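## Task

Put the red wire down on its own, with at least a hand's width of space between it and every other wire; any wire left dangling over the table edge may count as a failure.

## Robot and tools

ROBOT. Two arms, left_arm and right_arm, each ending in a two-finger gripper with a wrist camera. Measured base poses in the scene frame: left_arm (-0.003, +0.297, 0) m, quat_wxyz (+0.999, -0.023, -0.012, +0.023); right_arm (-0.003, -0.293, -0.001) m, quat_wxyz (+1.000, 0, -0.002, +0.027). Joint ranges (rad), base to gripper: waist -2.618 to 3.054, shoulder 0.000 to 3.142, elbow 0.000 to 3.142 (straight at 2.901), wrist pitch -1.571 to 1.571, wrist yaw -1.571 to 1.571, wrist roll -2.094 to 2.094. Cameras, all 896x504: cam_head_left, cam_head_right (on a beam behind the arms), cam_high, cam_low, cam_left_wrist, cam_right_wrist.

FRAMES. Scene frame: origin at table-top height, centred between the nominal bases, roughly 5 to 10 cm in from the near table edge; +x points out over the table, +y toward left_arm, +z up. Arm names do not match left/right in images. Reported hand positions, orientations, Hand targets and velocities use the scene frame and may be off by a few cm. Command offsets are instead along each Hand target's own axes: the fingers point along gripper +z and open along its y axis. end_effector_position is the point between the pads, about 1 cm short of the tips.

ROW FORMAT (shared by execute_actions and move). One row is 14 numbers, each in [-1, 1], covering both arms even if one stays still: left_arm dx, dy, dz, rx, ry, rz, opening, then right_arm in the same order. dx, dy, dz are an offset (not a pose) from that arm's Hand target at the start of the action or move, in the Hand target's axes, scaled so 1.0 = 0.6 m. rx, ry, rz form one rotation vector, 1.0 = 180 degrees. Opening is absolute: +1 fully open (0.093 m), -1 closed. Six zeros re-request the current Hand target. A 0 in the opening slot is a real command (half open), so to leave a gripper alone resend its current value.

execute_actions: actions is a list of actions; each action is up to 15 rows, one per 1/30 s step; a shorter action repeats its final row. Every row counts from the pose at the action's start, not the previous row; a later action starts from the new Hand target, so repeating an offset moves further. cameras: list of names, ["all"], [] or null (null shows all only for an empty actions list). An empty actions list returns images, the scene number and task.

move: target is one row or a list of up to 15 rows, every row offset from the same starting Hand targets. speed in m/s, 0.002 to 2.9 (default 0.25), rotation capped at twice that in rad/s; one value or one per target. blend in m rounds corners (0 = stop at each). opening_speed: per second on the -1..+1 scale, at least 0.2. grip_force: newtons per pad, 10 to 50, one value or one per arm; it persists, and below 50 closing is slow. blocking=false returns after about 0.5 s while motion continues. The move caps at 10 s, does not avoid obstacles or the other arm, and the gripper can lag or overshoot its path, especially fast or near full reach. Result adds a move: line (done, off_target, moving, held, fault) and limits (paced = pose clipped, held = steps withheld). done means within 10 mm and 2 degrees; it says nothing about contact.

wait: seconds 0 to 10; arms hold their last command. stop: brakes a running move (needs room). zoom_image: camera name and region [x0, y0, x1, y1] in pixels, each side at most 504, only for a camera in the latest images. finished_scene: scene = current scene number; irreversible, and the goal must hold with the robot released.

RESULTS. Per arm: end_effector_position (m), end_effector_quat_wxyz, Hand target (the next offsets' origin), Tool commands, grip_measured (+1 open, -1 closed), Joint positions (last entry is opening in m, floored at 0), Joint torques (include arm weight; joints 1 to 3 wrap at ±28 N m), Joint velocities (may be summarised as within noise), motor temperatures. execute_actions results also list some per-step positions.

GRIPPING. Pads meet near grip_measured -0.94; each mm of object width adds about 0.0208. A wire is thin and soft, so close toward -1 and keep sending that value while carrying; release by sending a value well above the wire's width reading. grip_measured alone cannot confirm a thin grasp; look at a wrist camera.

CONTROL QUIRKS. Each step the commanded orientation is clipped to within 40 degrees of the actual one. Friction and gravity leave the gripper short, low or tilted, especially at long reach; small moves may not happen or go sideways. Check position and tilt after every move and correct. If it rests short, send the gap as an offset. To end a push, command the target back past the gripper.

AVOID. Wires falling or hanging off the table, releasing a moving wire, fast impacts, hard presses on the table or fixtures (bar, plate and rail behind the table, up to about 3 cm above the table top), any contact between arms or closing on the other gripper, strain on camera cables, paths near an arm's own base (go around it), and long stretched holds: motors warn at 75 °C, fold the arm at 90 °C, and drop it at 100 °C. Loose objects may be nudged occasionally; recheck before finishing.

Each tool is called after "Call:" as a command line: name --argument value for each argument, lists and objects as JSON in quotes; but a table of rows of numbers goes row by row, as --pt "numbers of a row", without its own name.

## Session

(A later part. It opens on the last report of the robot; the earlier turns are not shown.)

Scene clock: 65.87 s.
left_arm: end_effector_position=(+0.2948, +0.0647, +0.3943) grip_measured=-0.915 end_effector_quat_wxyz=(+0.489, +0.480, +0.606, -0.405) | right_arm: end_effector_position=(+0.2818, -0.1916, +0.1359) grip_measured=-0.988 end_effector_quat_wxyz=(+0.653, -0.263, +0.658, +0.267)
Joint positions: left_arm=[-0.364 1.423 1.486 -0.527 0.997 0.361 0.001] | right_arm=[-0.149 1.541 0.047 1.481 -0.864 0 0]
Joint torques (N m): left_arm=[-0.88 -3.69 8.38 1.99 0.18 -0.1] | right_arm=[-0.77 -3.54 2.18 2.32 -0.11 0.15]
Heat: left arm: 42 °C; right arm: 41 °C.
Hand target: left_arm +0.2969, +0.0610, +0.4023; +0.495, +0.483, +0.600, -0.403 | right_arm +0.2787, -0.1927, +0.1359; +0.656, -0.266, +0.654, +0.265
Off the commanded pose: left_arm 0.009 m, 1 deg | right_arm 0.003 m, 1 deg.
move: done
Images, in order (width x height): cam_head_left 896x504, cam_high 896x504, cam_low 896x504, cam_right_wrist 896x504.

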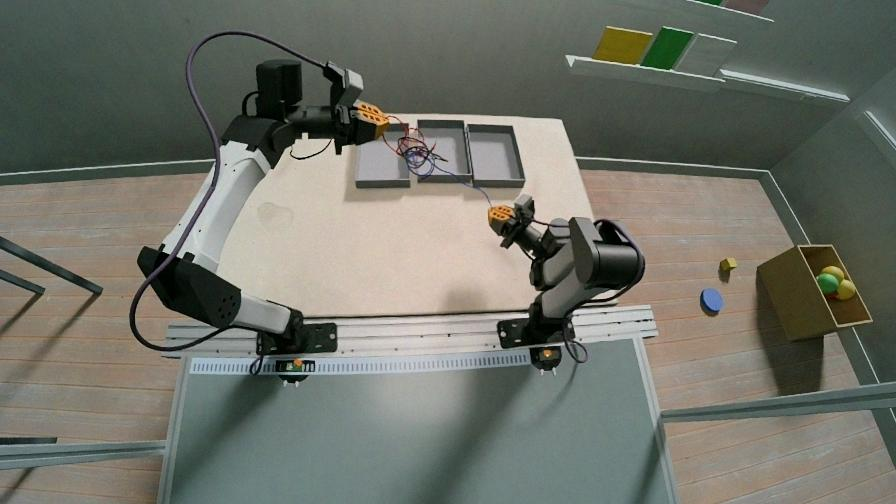

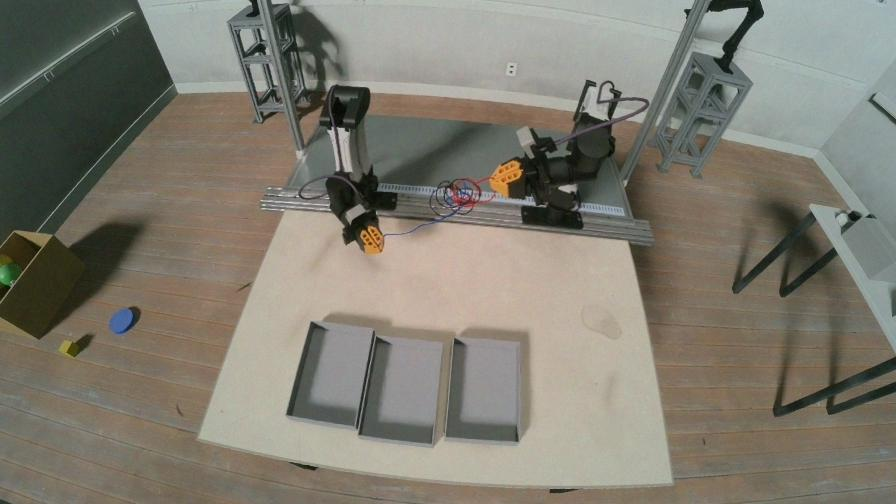

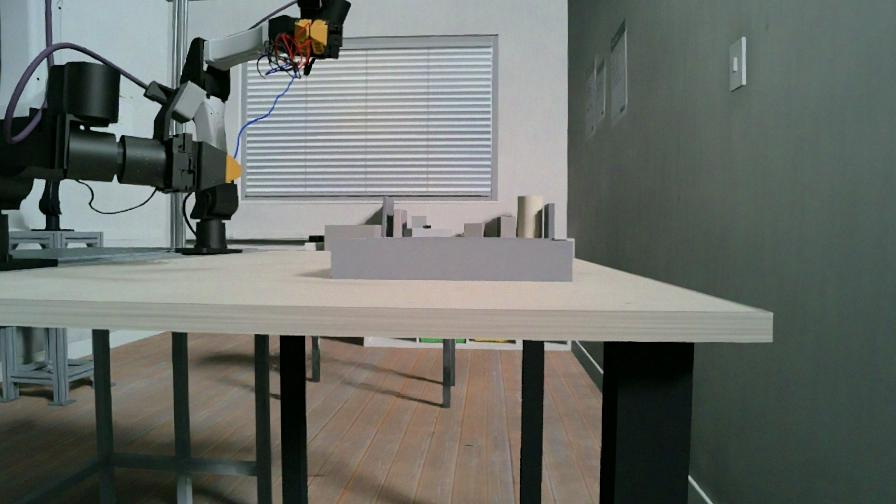

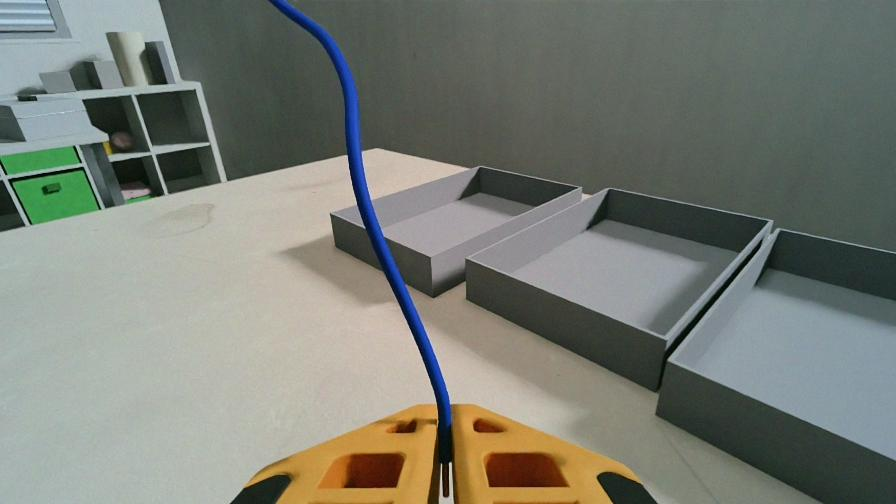

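Call:
move --target '[-0.027,0.042,-0.205,0,0,0,-0.922,0.067,-0.2,-0.15,0,0,0,-1]' --speed 0.08 --cameras '["cam_right_wrist","cam_high","cam_low","cam_head_left"]'

Call:
zoom_image --camera "cam_low" --region '[160, 0, 360, 170]'

Call:
zoom_image --camera "cam_high" --region '[380, 110, 540, 250]'

Scene clock: 75.23 s.
left_arm: end_effector_position=(+0.2944, +0.1781, +0.4329) grip_measured=-0.915 end_effector_quat_wxyz=(+0.480, +0.478, +0.613, -0.407) | right_arm: end_effector_position=(+0.2937, -0.3323, +0.0965) grip_measured=-0.988 end_effector_quat_wxyz=(+0.646, -0.265, +0.657, +0.285)
Joint positions: left_arm=[0.03 1.661 2.072 -1.541 1.284 1.057 0.001] | right_arm=[-0.782 1.971 0.338 1.481 -1.528 -0.117 0]
Joint torques (N m): left_arm=[1.05 -4.31 6.95 1.07 0.77 0.16] | right_arm=[-1.52 -5.94 3.25 1.65 -0.06 -0.05]
Heat: left arm: 42 °C; right arm: 41 °C.
Hand target: left_arm +0.2971, +0.1815, +0.4409; +0.495, +0.483, +0.600, -0.403 | right_arm +0.2978, -0.3415, +0.0958; +0.657, -0.266, +0.654, +0.265
Off the commanded pose: left_arm 0.009 m, 2 deg | right_arm 0.010 m, 3 deg.
move: off_target (right_arm)
Images, in order (width x height): cam_head_left 896x504, cam_high 896x504, cam_low 896x504, cam_right_wrist 896x504.

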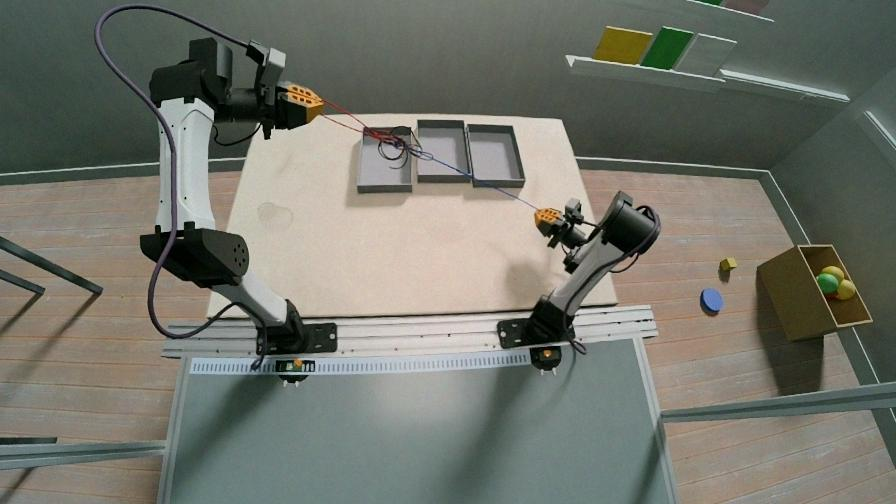

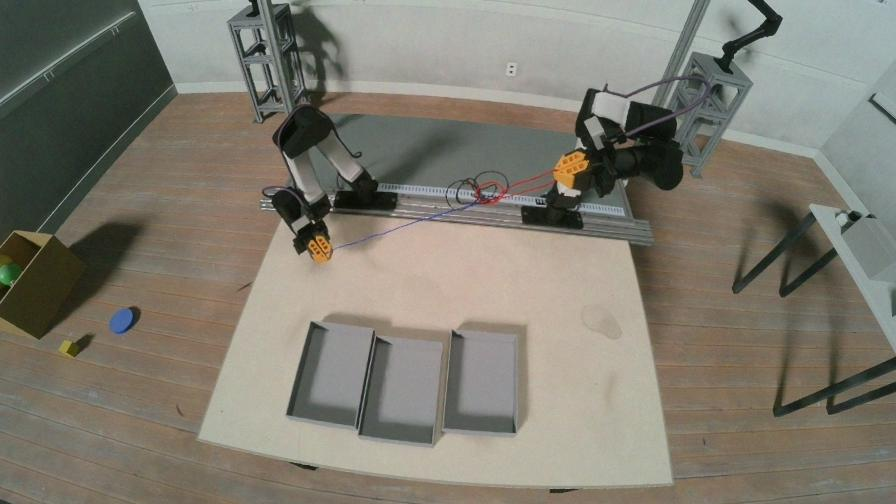

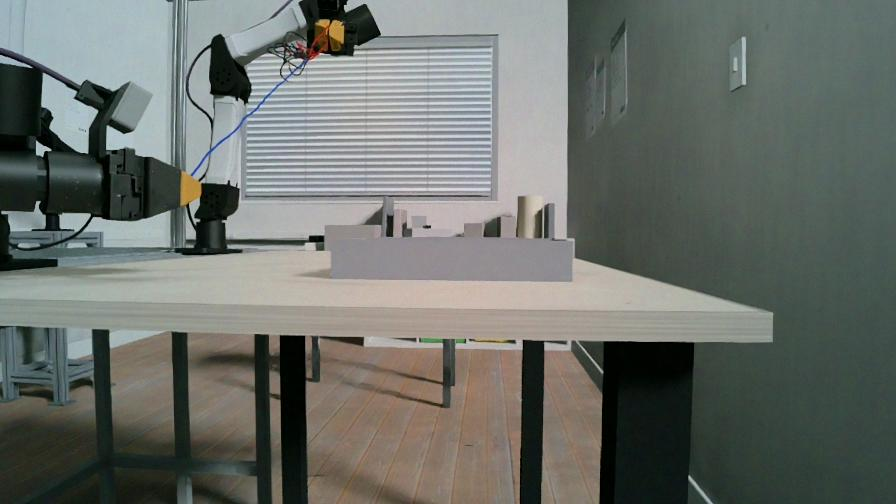

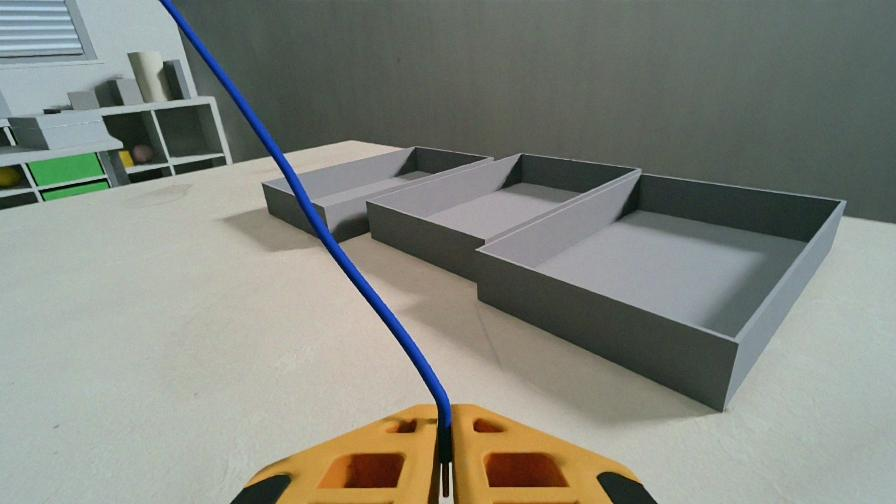

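Scaled by 2.520 from the camera's 896x504 image, which has a finer 1280x720 frame.

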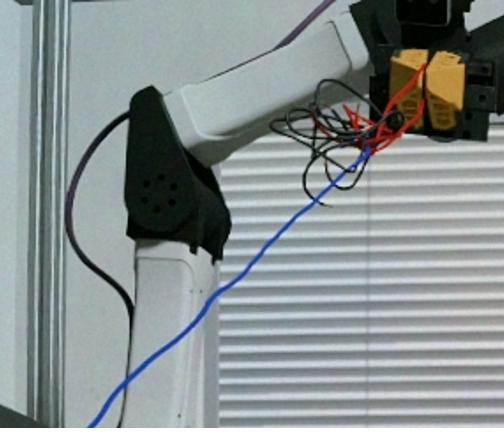

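Scaled by 3.150 from the camera's 896x504 image, which has a finer 1280x720 frame.

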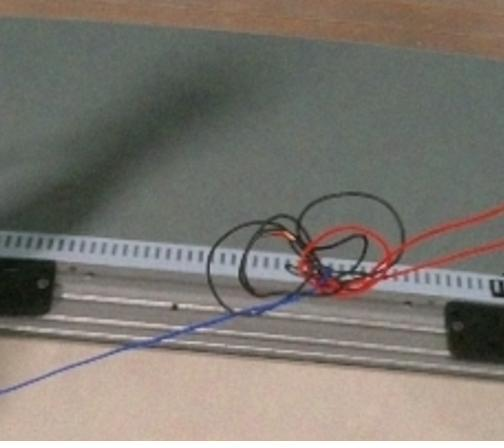

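Call:
move --target '[-0.034,0.035,-0.125,0,0,0,-0.922,0.0,0,0,0,0,0,-1]' --speed 0.06 --cameras '["cam_right_wrist","cam_high","cam_low","cam_left_wrist"]'

Call:
zoom_image --camera "cam_low" --region '[220, 0, 360, 120]'

Call:
zoom_image --camera "cam_high" --region '[420, 120, 600, 250]'

Scene clock: 82.80 s.
left_arm: end_effector_position=(+0.3040, +0.2505, +0.4630) grip_measured=-0.915 end_effector_quat_wxyz=(+0.555, +0.403, +0.624, -0.375) | right_arm: end_effector_position=(+0.2903, -0.3305, +0.0970) grip_measured=-0.988 end_effector_quat_wxyz=(+0.645, -0.275, +0.651, +0.290)
Joint positions: left_arm=[0.28 1.673 2.166 -1.608 1.399 1.084 0.001] | right_arm=[-0.786 1.971 0.338 1.479 -1.555 -0.129 0]
Joint torques (N m): left_arm=[0.91 -5.04 6.56 1.32 0.79 -0.11] | right_arm=[-1.02 -6.41 3.11 1.55 0.19 -0.02]
Heat: left arm: 41 °C; right arm: 42 °C.
Hand target: left_arm +0.3031, +0.2543, +0.4747; +0.495, +0.483, +0.600, -0.403 | right_arm +0.2977, -0.3415, +0.0958; +0.657, -0.266, +0.654, +0.265
Off the commanded pose: left_arm 0.012 m, 12 deg | right_arm 0.013 m, 3 deg.
joint read past its limit (left arm) — joint 4 (wrist pitch), lower limit.
joint sent to its limit (left arm) — joint 4 (wrist pitch), lower limit. The joint targets are off in orientation, not in position.
move: off_target (left_arm, right_arm)
Images, in order (width x height): cam_high 896x504, cam_low 896x504, cam_left_wrist 896x504, cam_right_wrist 896x504.

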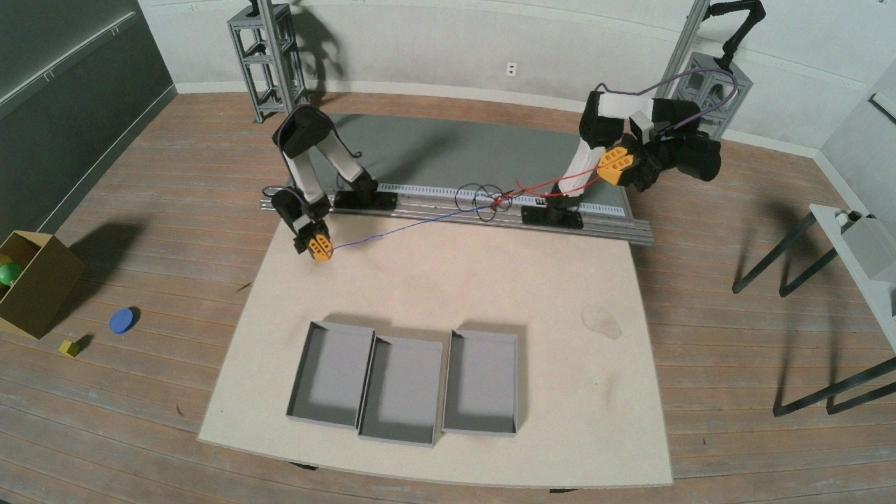

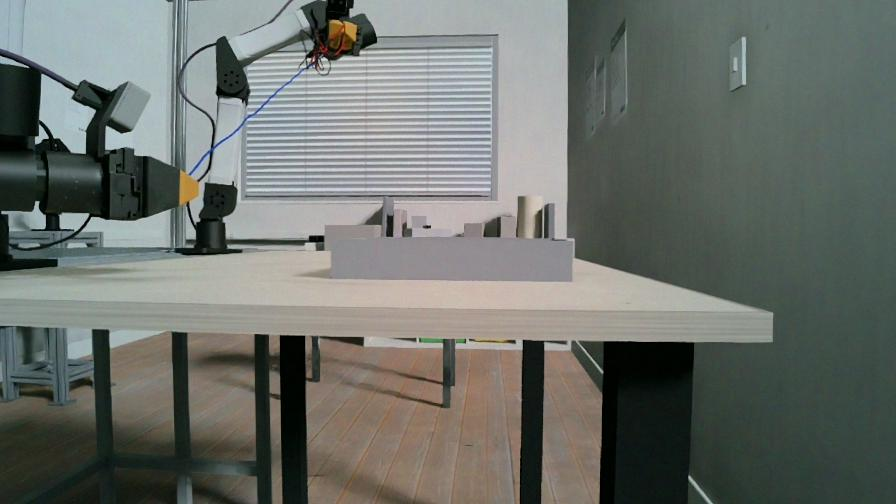

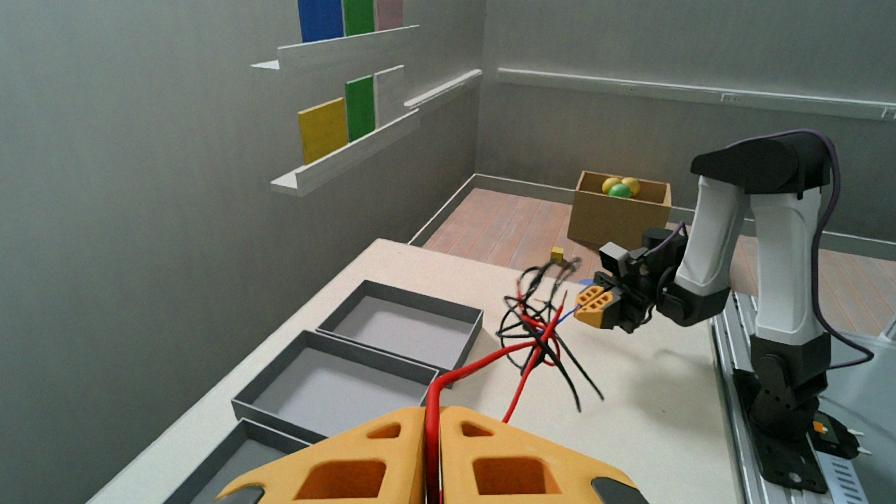

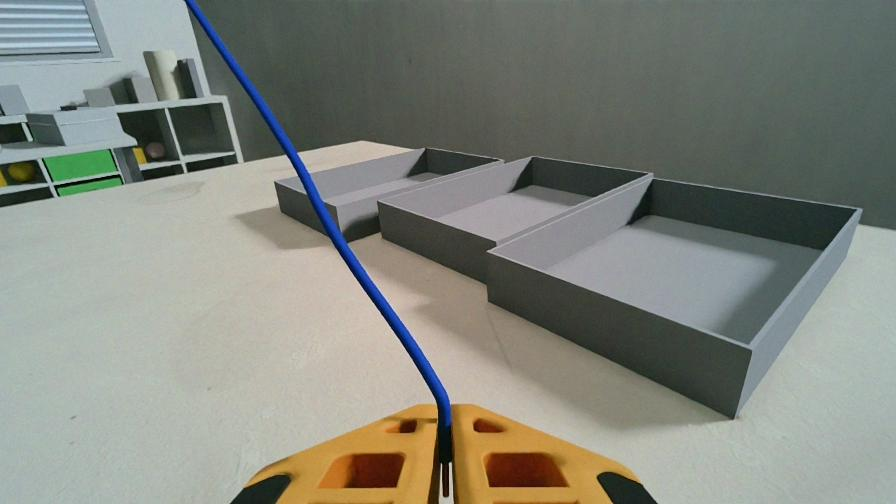

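Scaled by 3.600 from the camera's 896x504 image, which has a finer 1280x720 frame.

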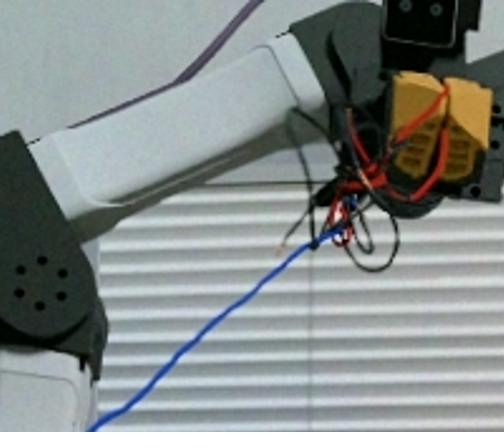

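Scaled by 2.800 from the camera's 896x504 image, which has a finer 1280x720 frame.

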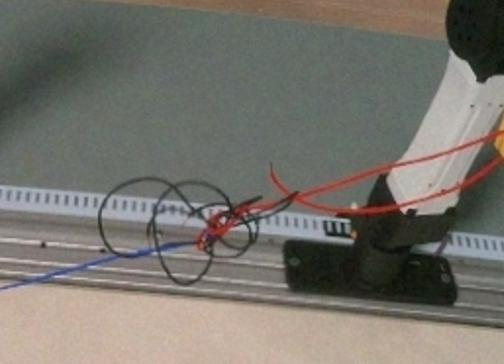

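Call:
move --target '[0.012,0.118,-0.075,-0.2,-0.006,-0.04,-0.922,0.0,0,0,0,0,0,-1]' --speed 0.06 --cameras '["cam_right_wrist","cam_high","cam_low","cam_left_wrist","cam_head_right"]'

Call:
zoom_image --camera "cam_low" --region '[220, 0, 360, 120]'

Call:
zoom_image --camera "cam_high" --region '[420, 120, 600, 250]'

Call:
zoom_image --camera "cam_left_wrist" --region '[350, 200, 650, 504]'

Scene clock: 96.63 s.
left_arm: end_effector_position=(+0.3669, +0.3087, +0.4611) grip_measured=-0.915 end_effector_quat_wxyz=(+0.576, +0.262, +0.729, -0.262) | right_arm: end_effector_position=(+0.2909, -0.3310, +0.0969) grip_measured=-0.988 end_effector_quat_wxyz=(+0.645, -0.274, +0.652, +0.288)
Joint positions: left_arm=[0.33 1.574 1.994 -0.97 1.08 0.431 0.001] | right_arm=[-0.786 1.971 0.338 1.479 -1.55 -0.129 0]
Joint torques (N m): left_arm=[0.79 -7.32 5.11 2.38 0.1 -0.16] | right_arm=[-1.14 -6.35 3.23 1.58 0.17 0.01]
Heat: left arm: 39 °C; right arm: 42 °C.
Hand target: left_arm +0.3627, +0.3137, +0.4757; +0.600, +0.264, +0.719, -0.232 | right_arm +0.2977, -0.3415, +0.0958; +0.657, -0.266, +0.654, +0.265
Off the commanded pose: left_arm 0.016 m, 4 deg | right_arm 0.013 m, 3 deg.
move: off_target (left_arm, right_arm)
Images, in order (width x height): cam_head_right 896x504, cam_high 896x504, cam_low 896x504, cam_left_wrist 896x504, cam_right_wrist 896x504.

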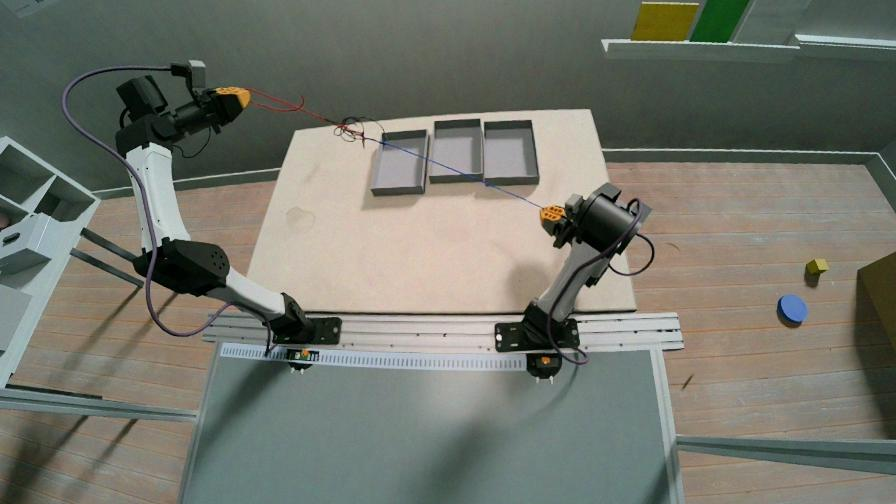

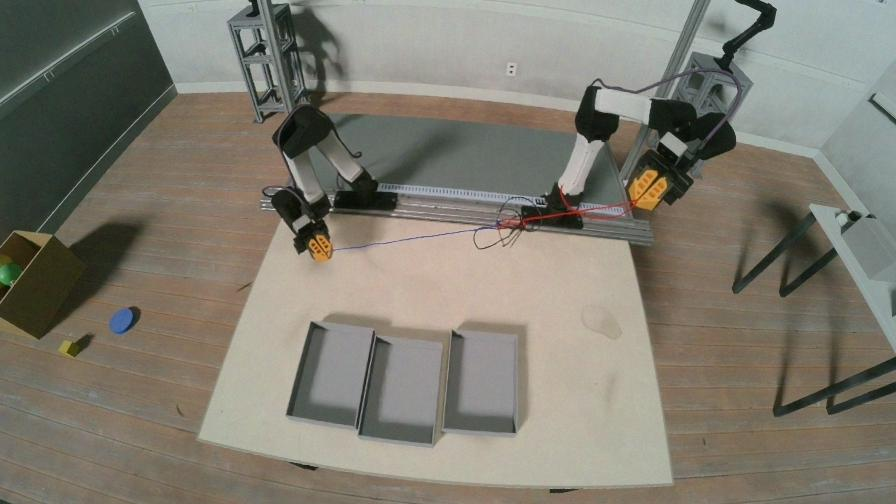

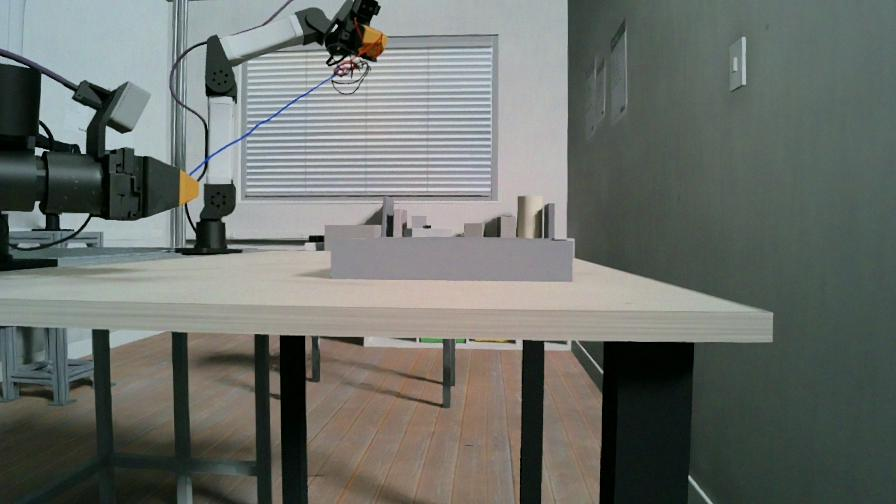

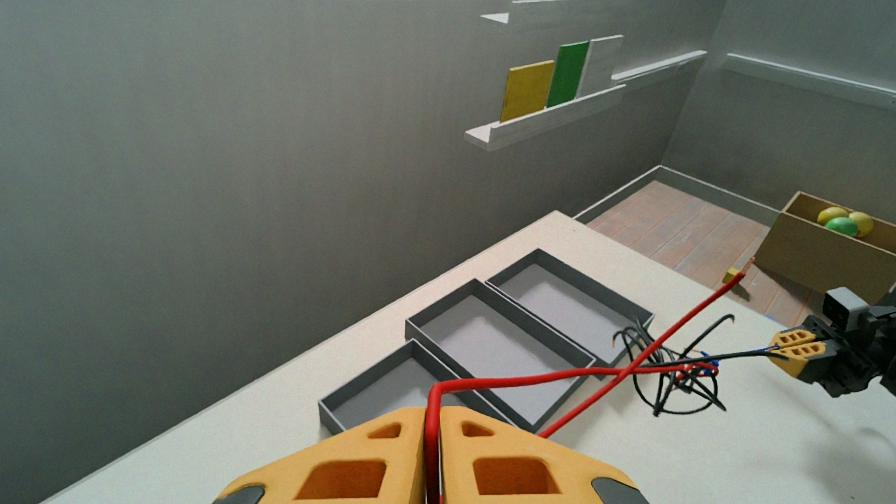

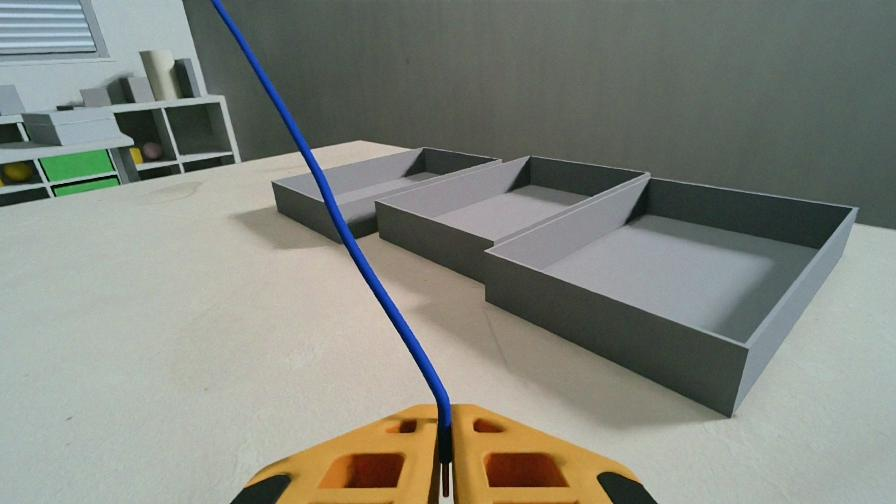

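Scaled by 3.600 from the camera's 896x504 image, which has a finer 1280x720 frame.

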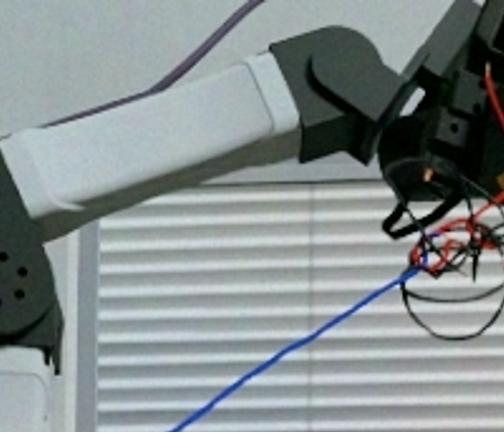

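Scaled by 2.800 from the camera's 896x504 image, which has a finer 1280x720 frame.

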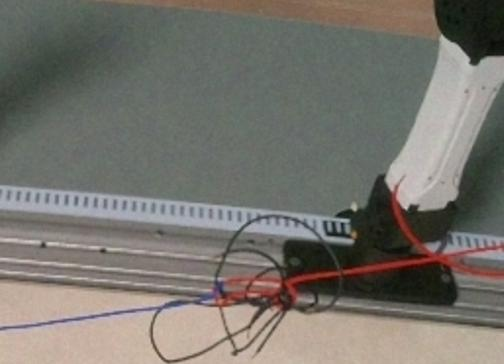

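Scaled by 1.658 from the camera's 896x504 image, which has a finer 1280x720 frame.

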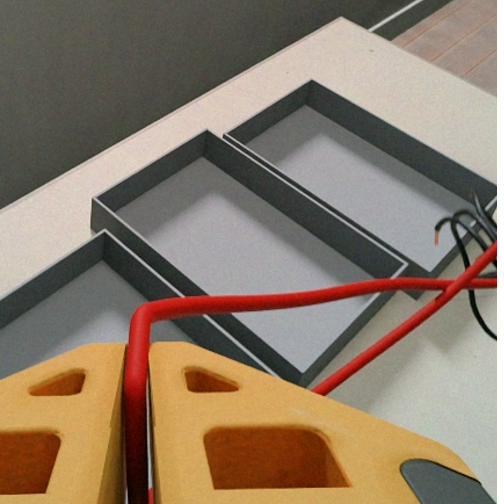

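Call:
move --target '[-0.045,0.068,-0.055,0,0,0,-0.922,0.033,0.023,-0.094,0,0,0,-1]' --speed 0.05 --cameras '["cam_right_wrist","cam_high","cam_low","cam_left_wrist","cam_head_right"]'

Call:
zoom_image --camera "cam_low" --region '[260, 0, 420, 120]'

Call:
zoom_image --camera "cam_high" --region '[460, 150, 660, 270]'

Call:
zoom_image --camera "cam_left_wrist" --region '[550, 200, 850, 454]'

Scene clock: 106.63 s.
left_arm: end_effector_position=(+0.3687, +0.3628, +0.5054) grip_measured=-0.915 end_effector_quat_wxyz=(+0.598, +0.255, +0.724, -0.233) | right_arm: end_effector_position=(+0.2500, -0.3703, +0.0775) grip_measured=-0.988 end_effector_quat_wxyz=(+0.677, -0.200, +0.677, +0.207)
Joint positions: left_arm=[0.477 1.904 2.684 -1.382 1.164 0.548 0.001] | right_arm=[-1.04 2.005 0.205 1.477 -1.569 -0.312 0]
Joint torques (N m): left_arm=[0.16 -5.12 5.52 1.65 0.46 0.14] | right_arm=[-0.27 -5.61 0.59 1.53 -0.23 -0.08]
Heat: left arm: 38 °C; right arm: 43 °C.
Hand target: left_arm +0.3690, +0.3630, +0.5074; +0.600, +0.265, +0.719, -0.232 | right_arm +0.2476, -0.3707, +0.0757; +0.656, -0.266, +0.654, +0.265
Off the commanded pose: left_arm 0.002 m, 1 deg | right_arm 0.003 m, 11 deg.
joint read past its limit (right arm) — joint 5 (wrist yaw), lower limit.
joint sent to its limit (right arm) — joint 5 (wrist yaw), lower limit. The joint targets are off in orientation, not in position.
move: off_target (right_arm)
Images, in order (width x height): cam_head_right 896x504, cam_high 896x504, cam_low 896x504, cam_left_wrist 896x504, cam_right_wrist 896x504.

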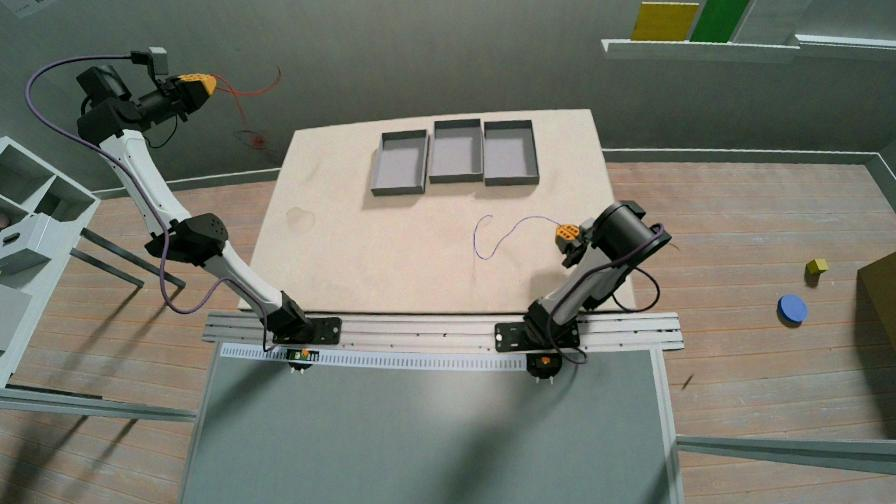

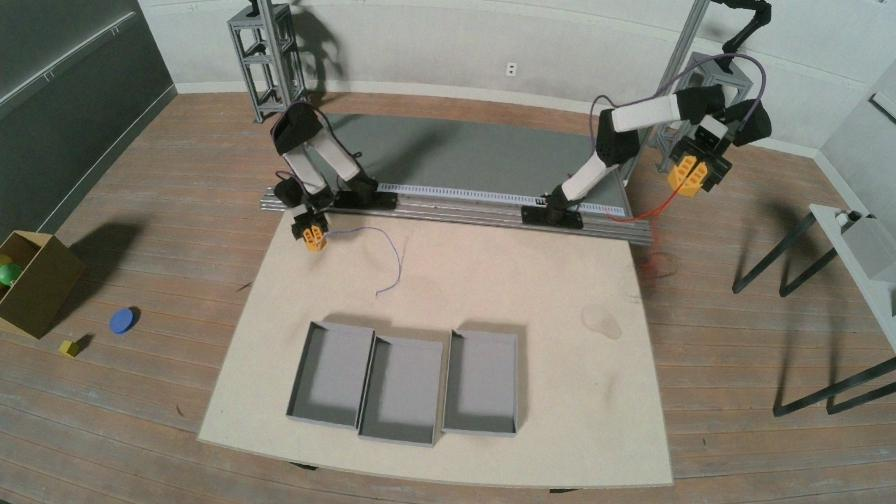

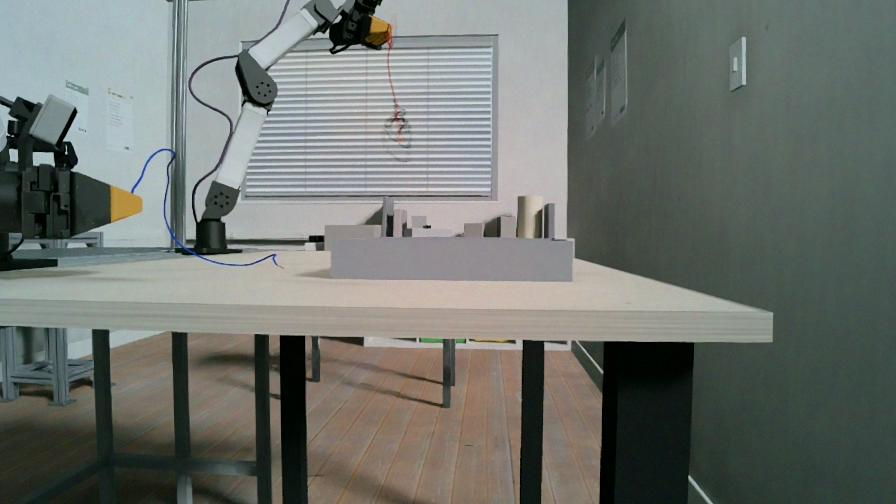

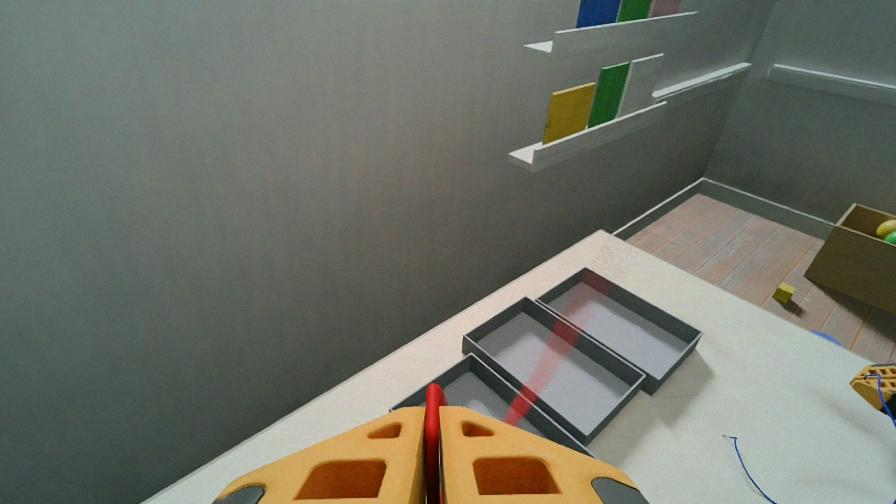

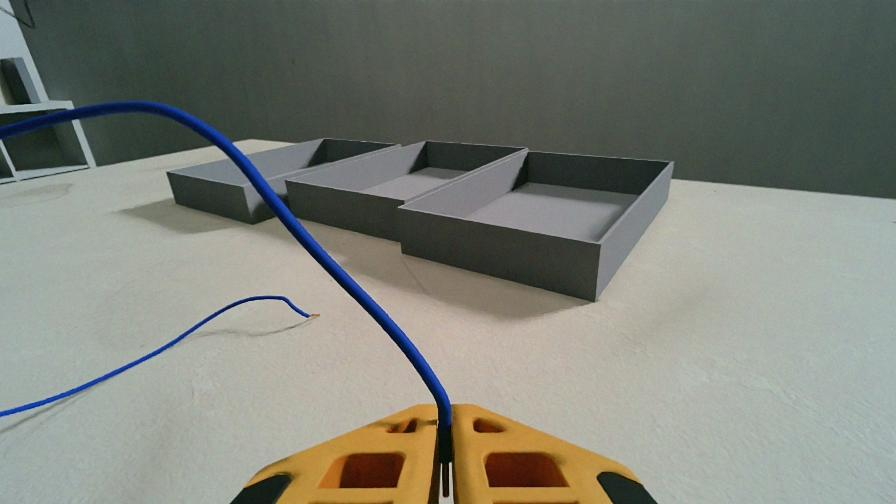

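Scaled by 3.150 from the camera's 896x504 image, which has a finer 1280x720 frame.

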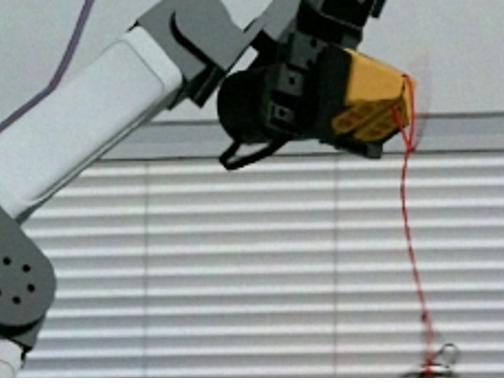

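Scaled by 2.520 from the camera's 896x504 image, which has a finer 1280x720 frame.

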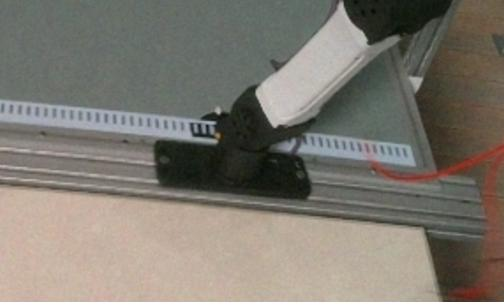

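Scaled by 1.680 from the camera's 896x504 image, which has a finer 1280x720 frame.

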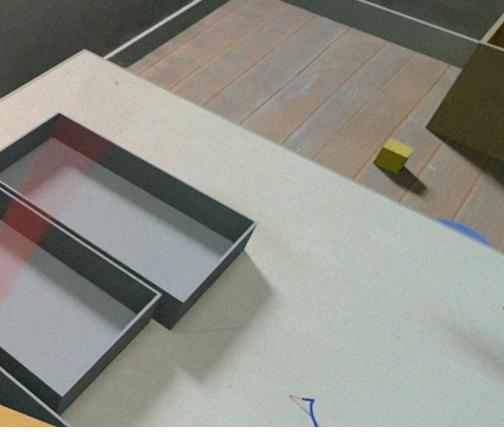

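Call:
move --pt "0.015 -0.118 0.095 0 0 0 -0.922 0.033 0 0.07 0 0 0 -1" --pt "0.03 -0.237 0.19 0 0 0 -0.922 0.033 0 0.07 0 0 0 -0.8" --speed 0.06 --cameras '["all"]'

Scene clock: 117.97 s.
left_arm: end_effector_position=(+0.3636, +0.1850, +0.4600) grip_measured=-0.915 end_effector_quat_wxyz=(+0.583, +0.264, +0.732, -0.234) | right_arm: end_effector_position=(+0.2760, -0.3420, +0.0581) grip_measured=-0.801 end_effector_quat_wxyz=(+0.655, -0.255, +0.659, +0.269)
Joint positions: left_arm=[-0.144 1.401 1.74 -0.656 0.603 0.167 0.001] | right_arm=[-0.864 2.142 0.313 1.476 -1.569 -0.331 0.007]
Joint torques (N m): left_arm=[-0.83 -5.9 5.22 2.56 0.05 -0.15] | right_arm=[1.11 -6.58 1.73 1.52 -0.27 -0.11]
Motor temperatures (°C): left_arm=[26 36 37 36 28 25 26] | right_arm=[27 42 34 35 27 24 30]
Heat: left arm: 37 °C; right arm: 42 °C.
Hand target: left_arm +0.3571, +0.1838, +0.4721; +0.599, +0.265, +0.719, -0.232 | right_arm +0.2779, -0.3416, +0.0561; +0.657, -0.265, +0.654, +0.265
Off the commanded pose: left_arm 0.014 m, 2 deg | right_arm 0.003 m, 1 deg.
joint read past its limit (right arm) — joint 5 (wrist yaw), lower limit.
joint sent to its limit (right arm) — joint 5 (wrist yaw), lower limit. The joint targets still meet the commanded pose.
move: off_target (left_arm)

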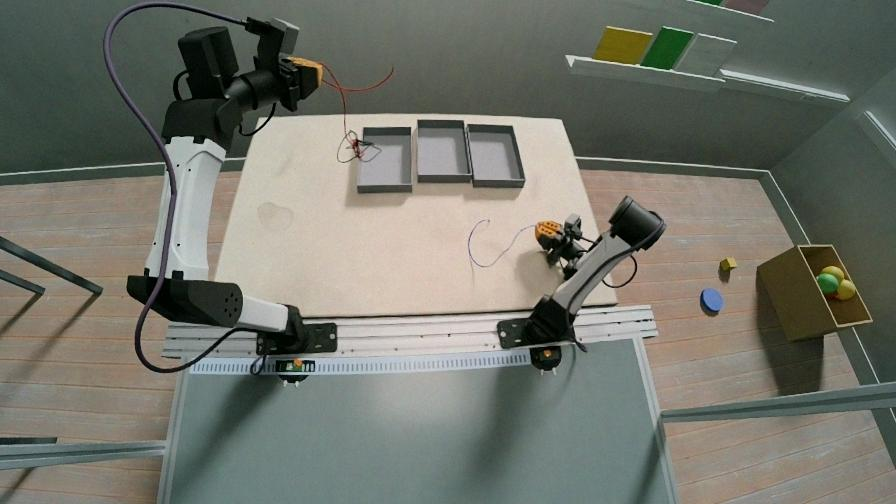

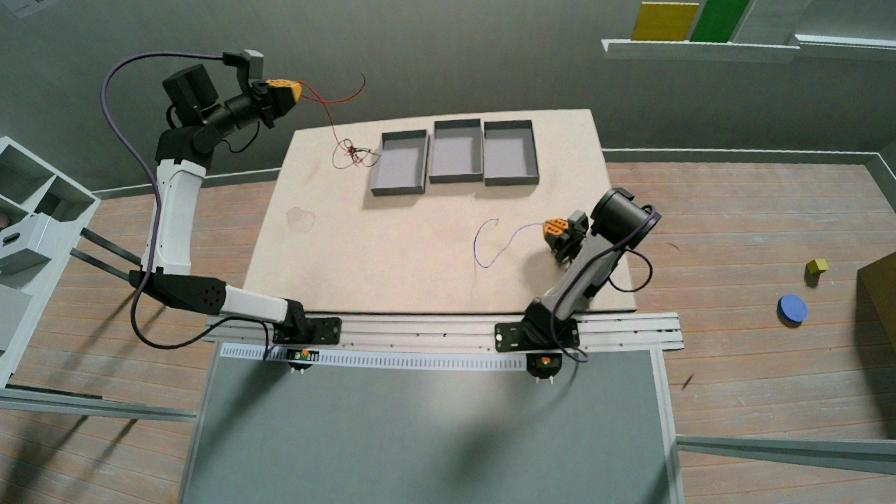

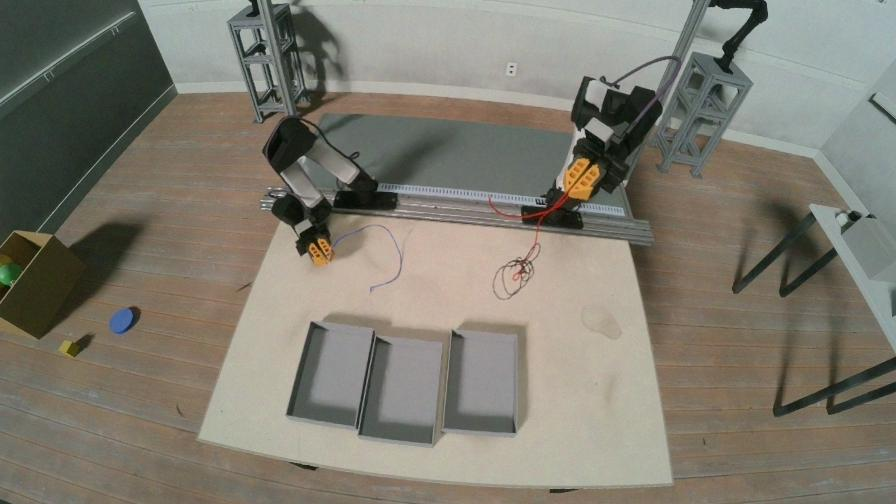

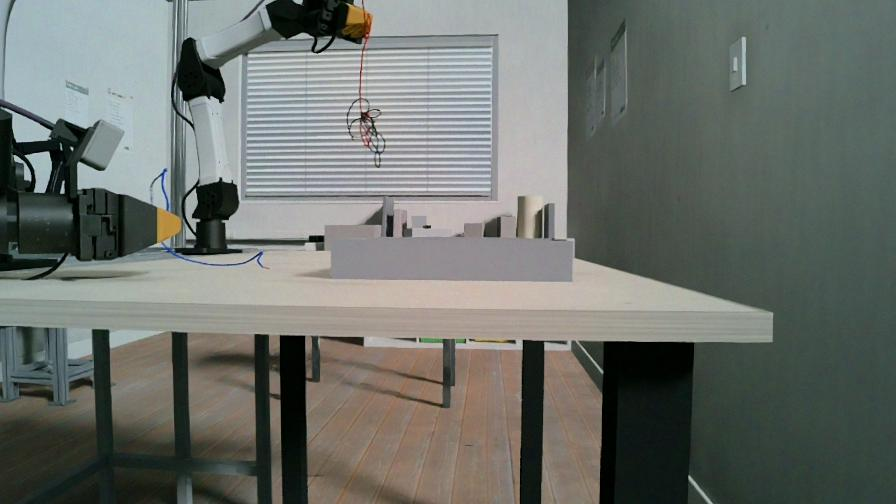

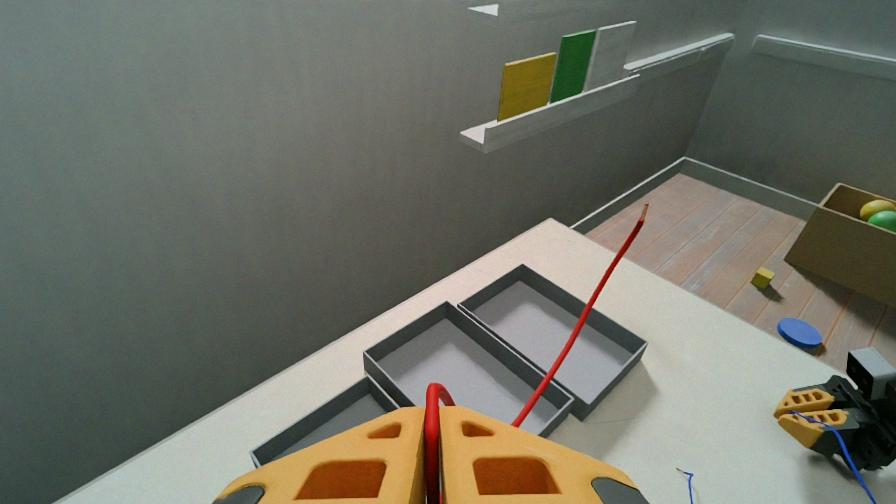

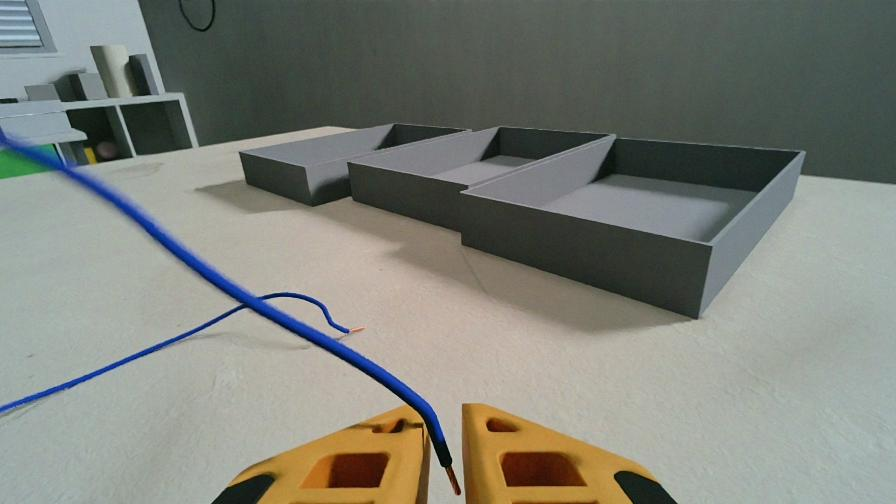

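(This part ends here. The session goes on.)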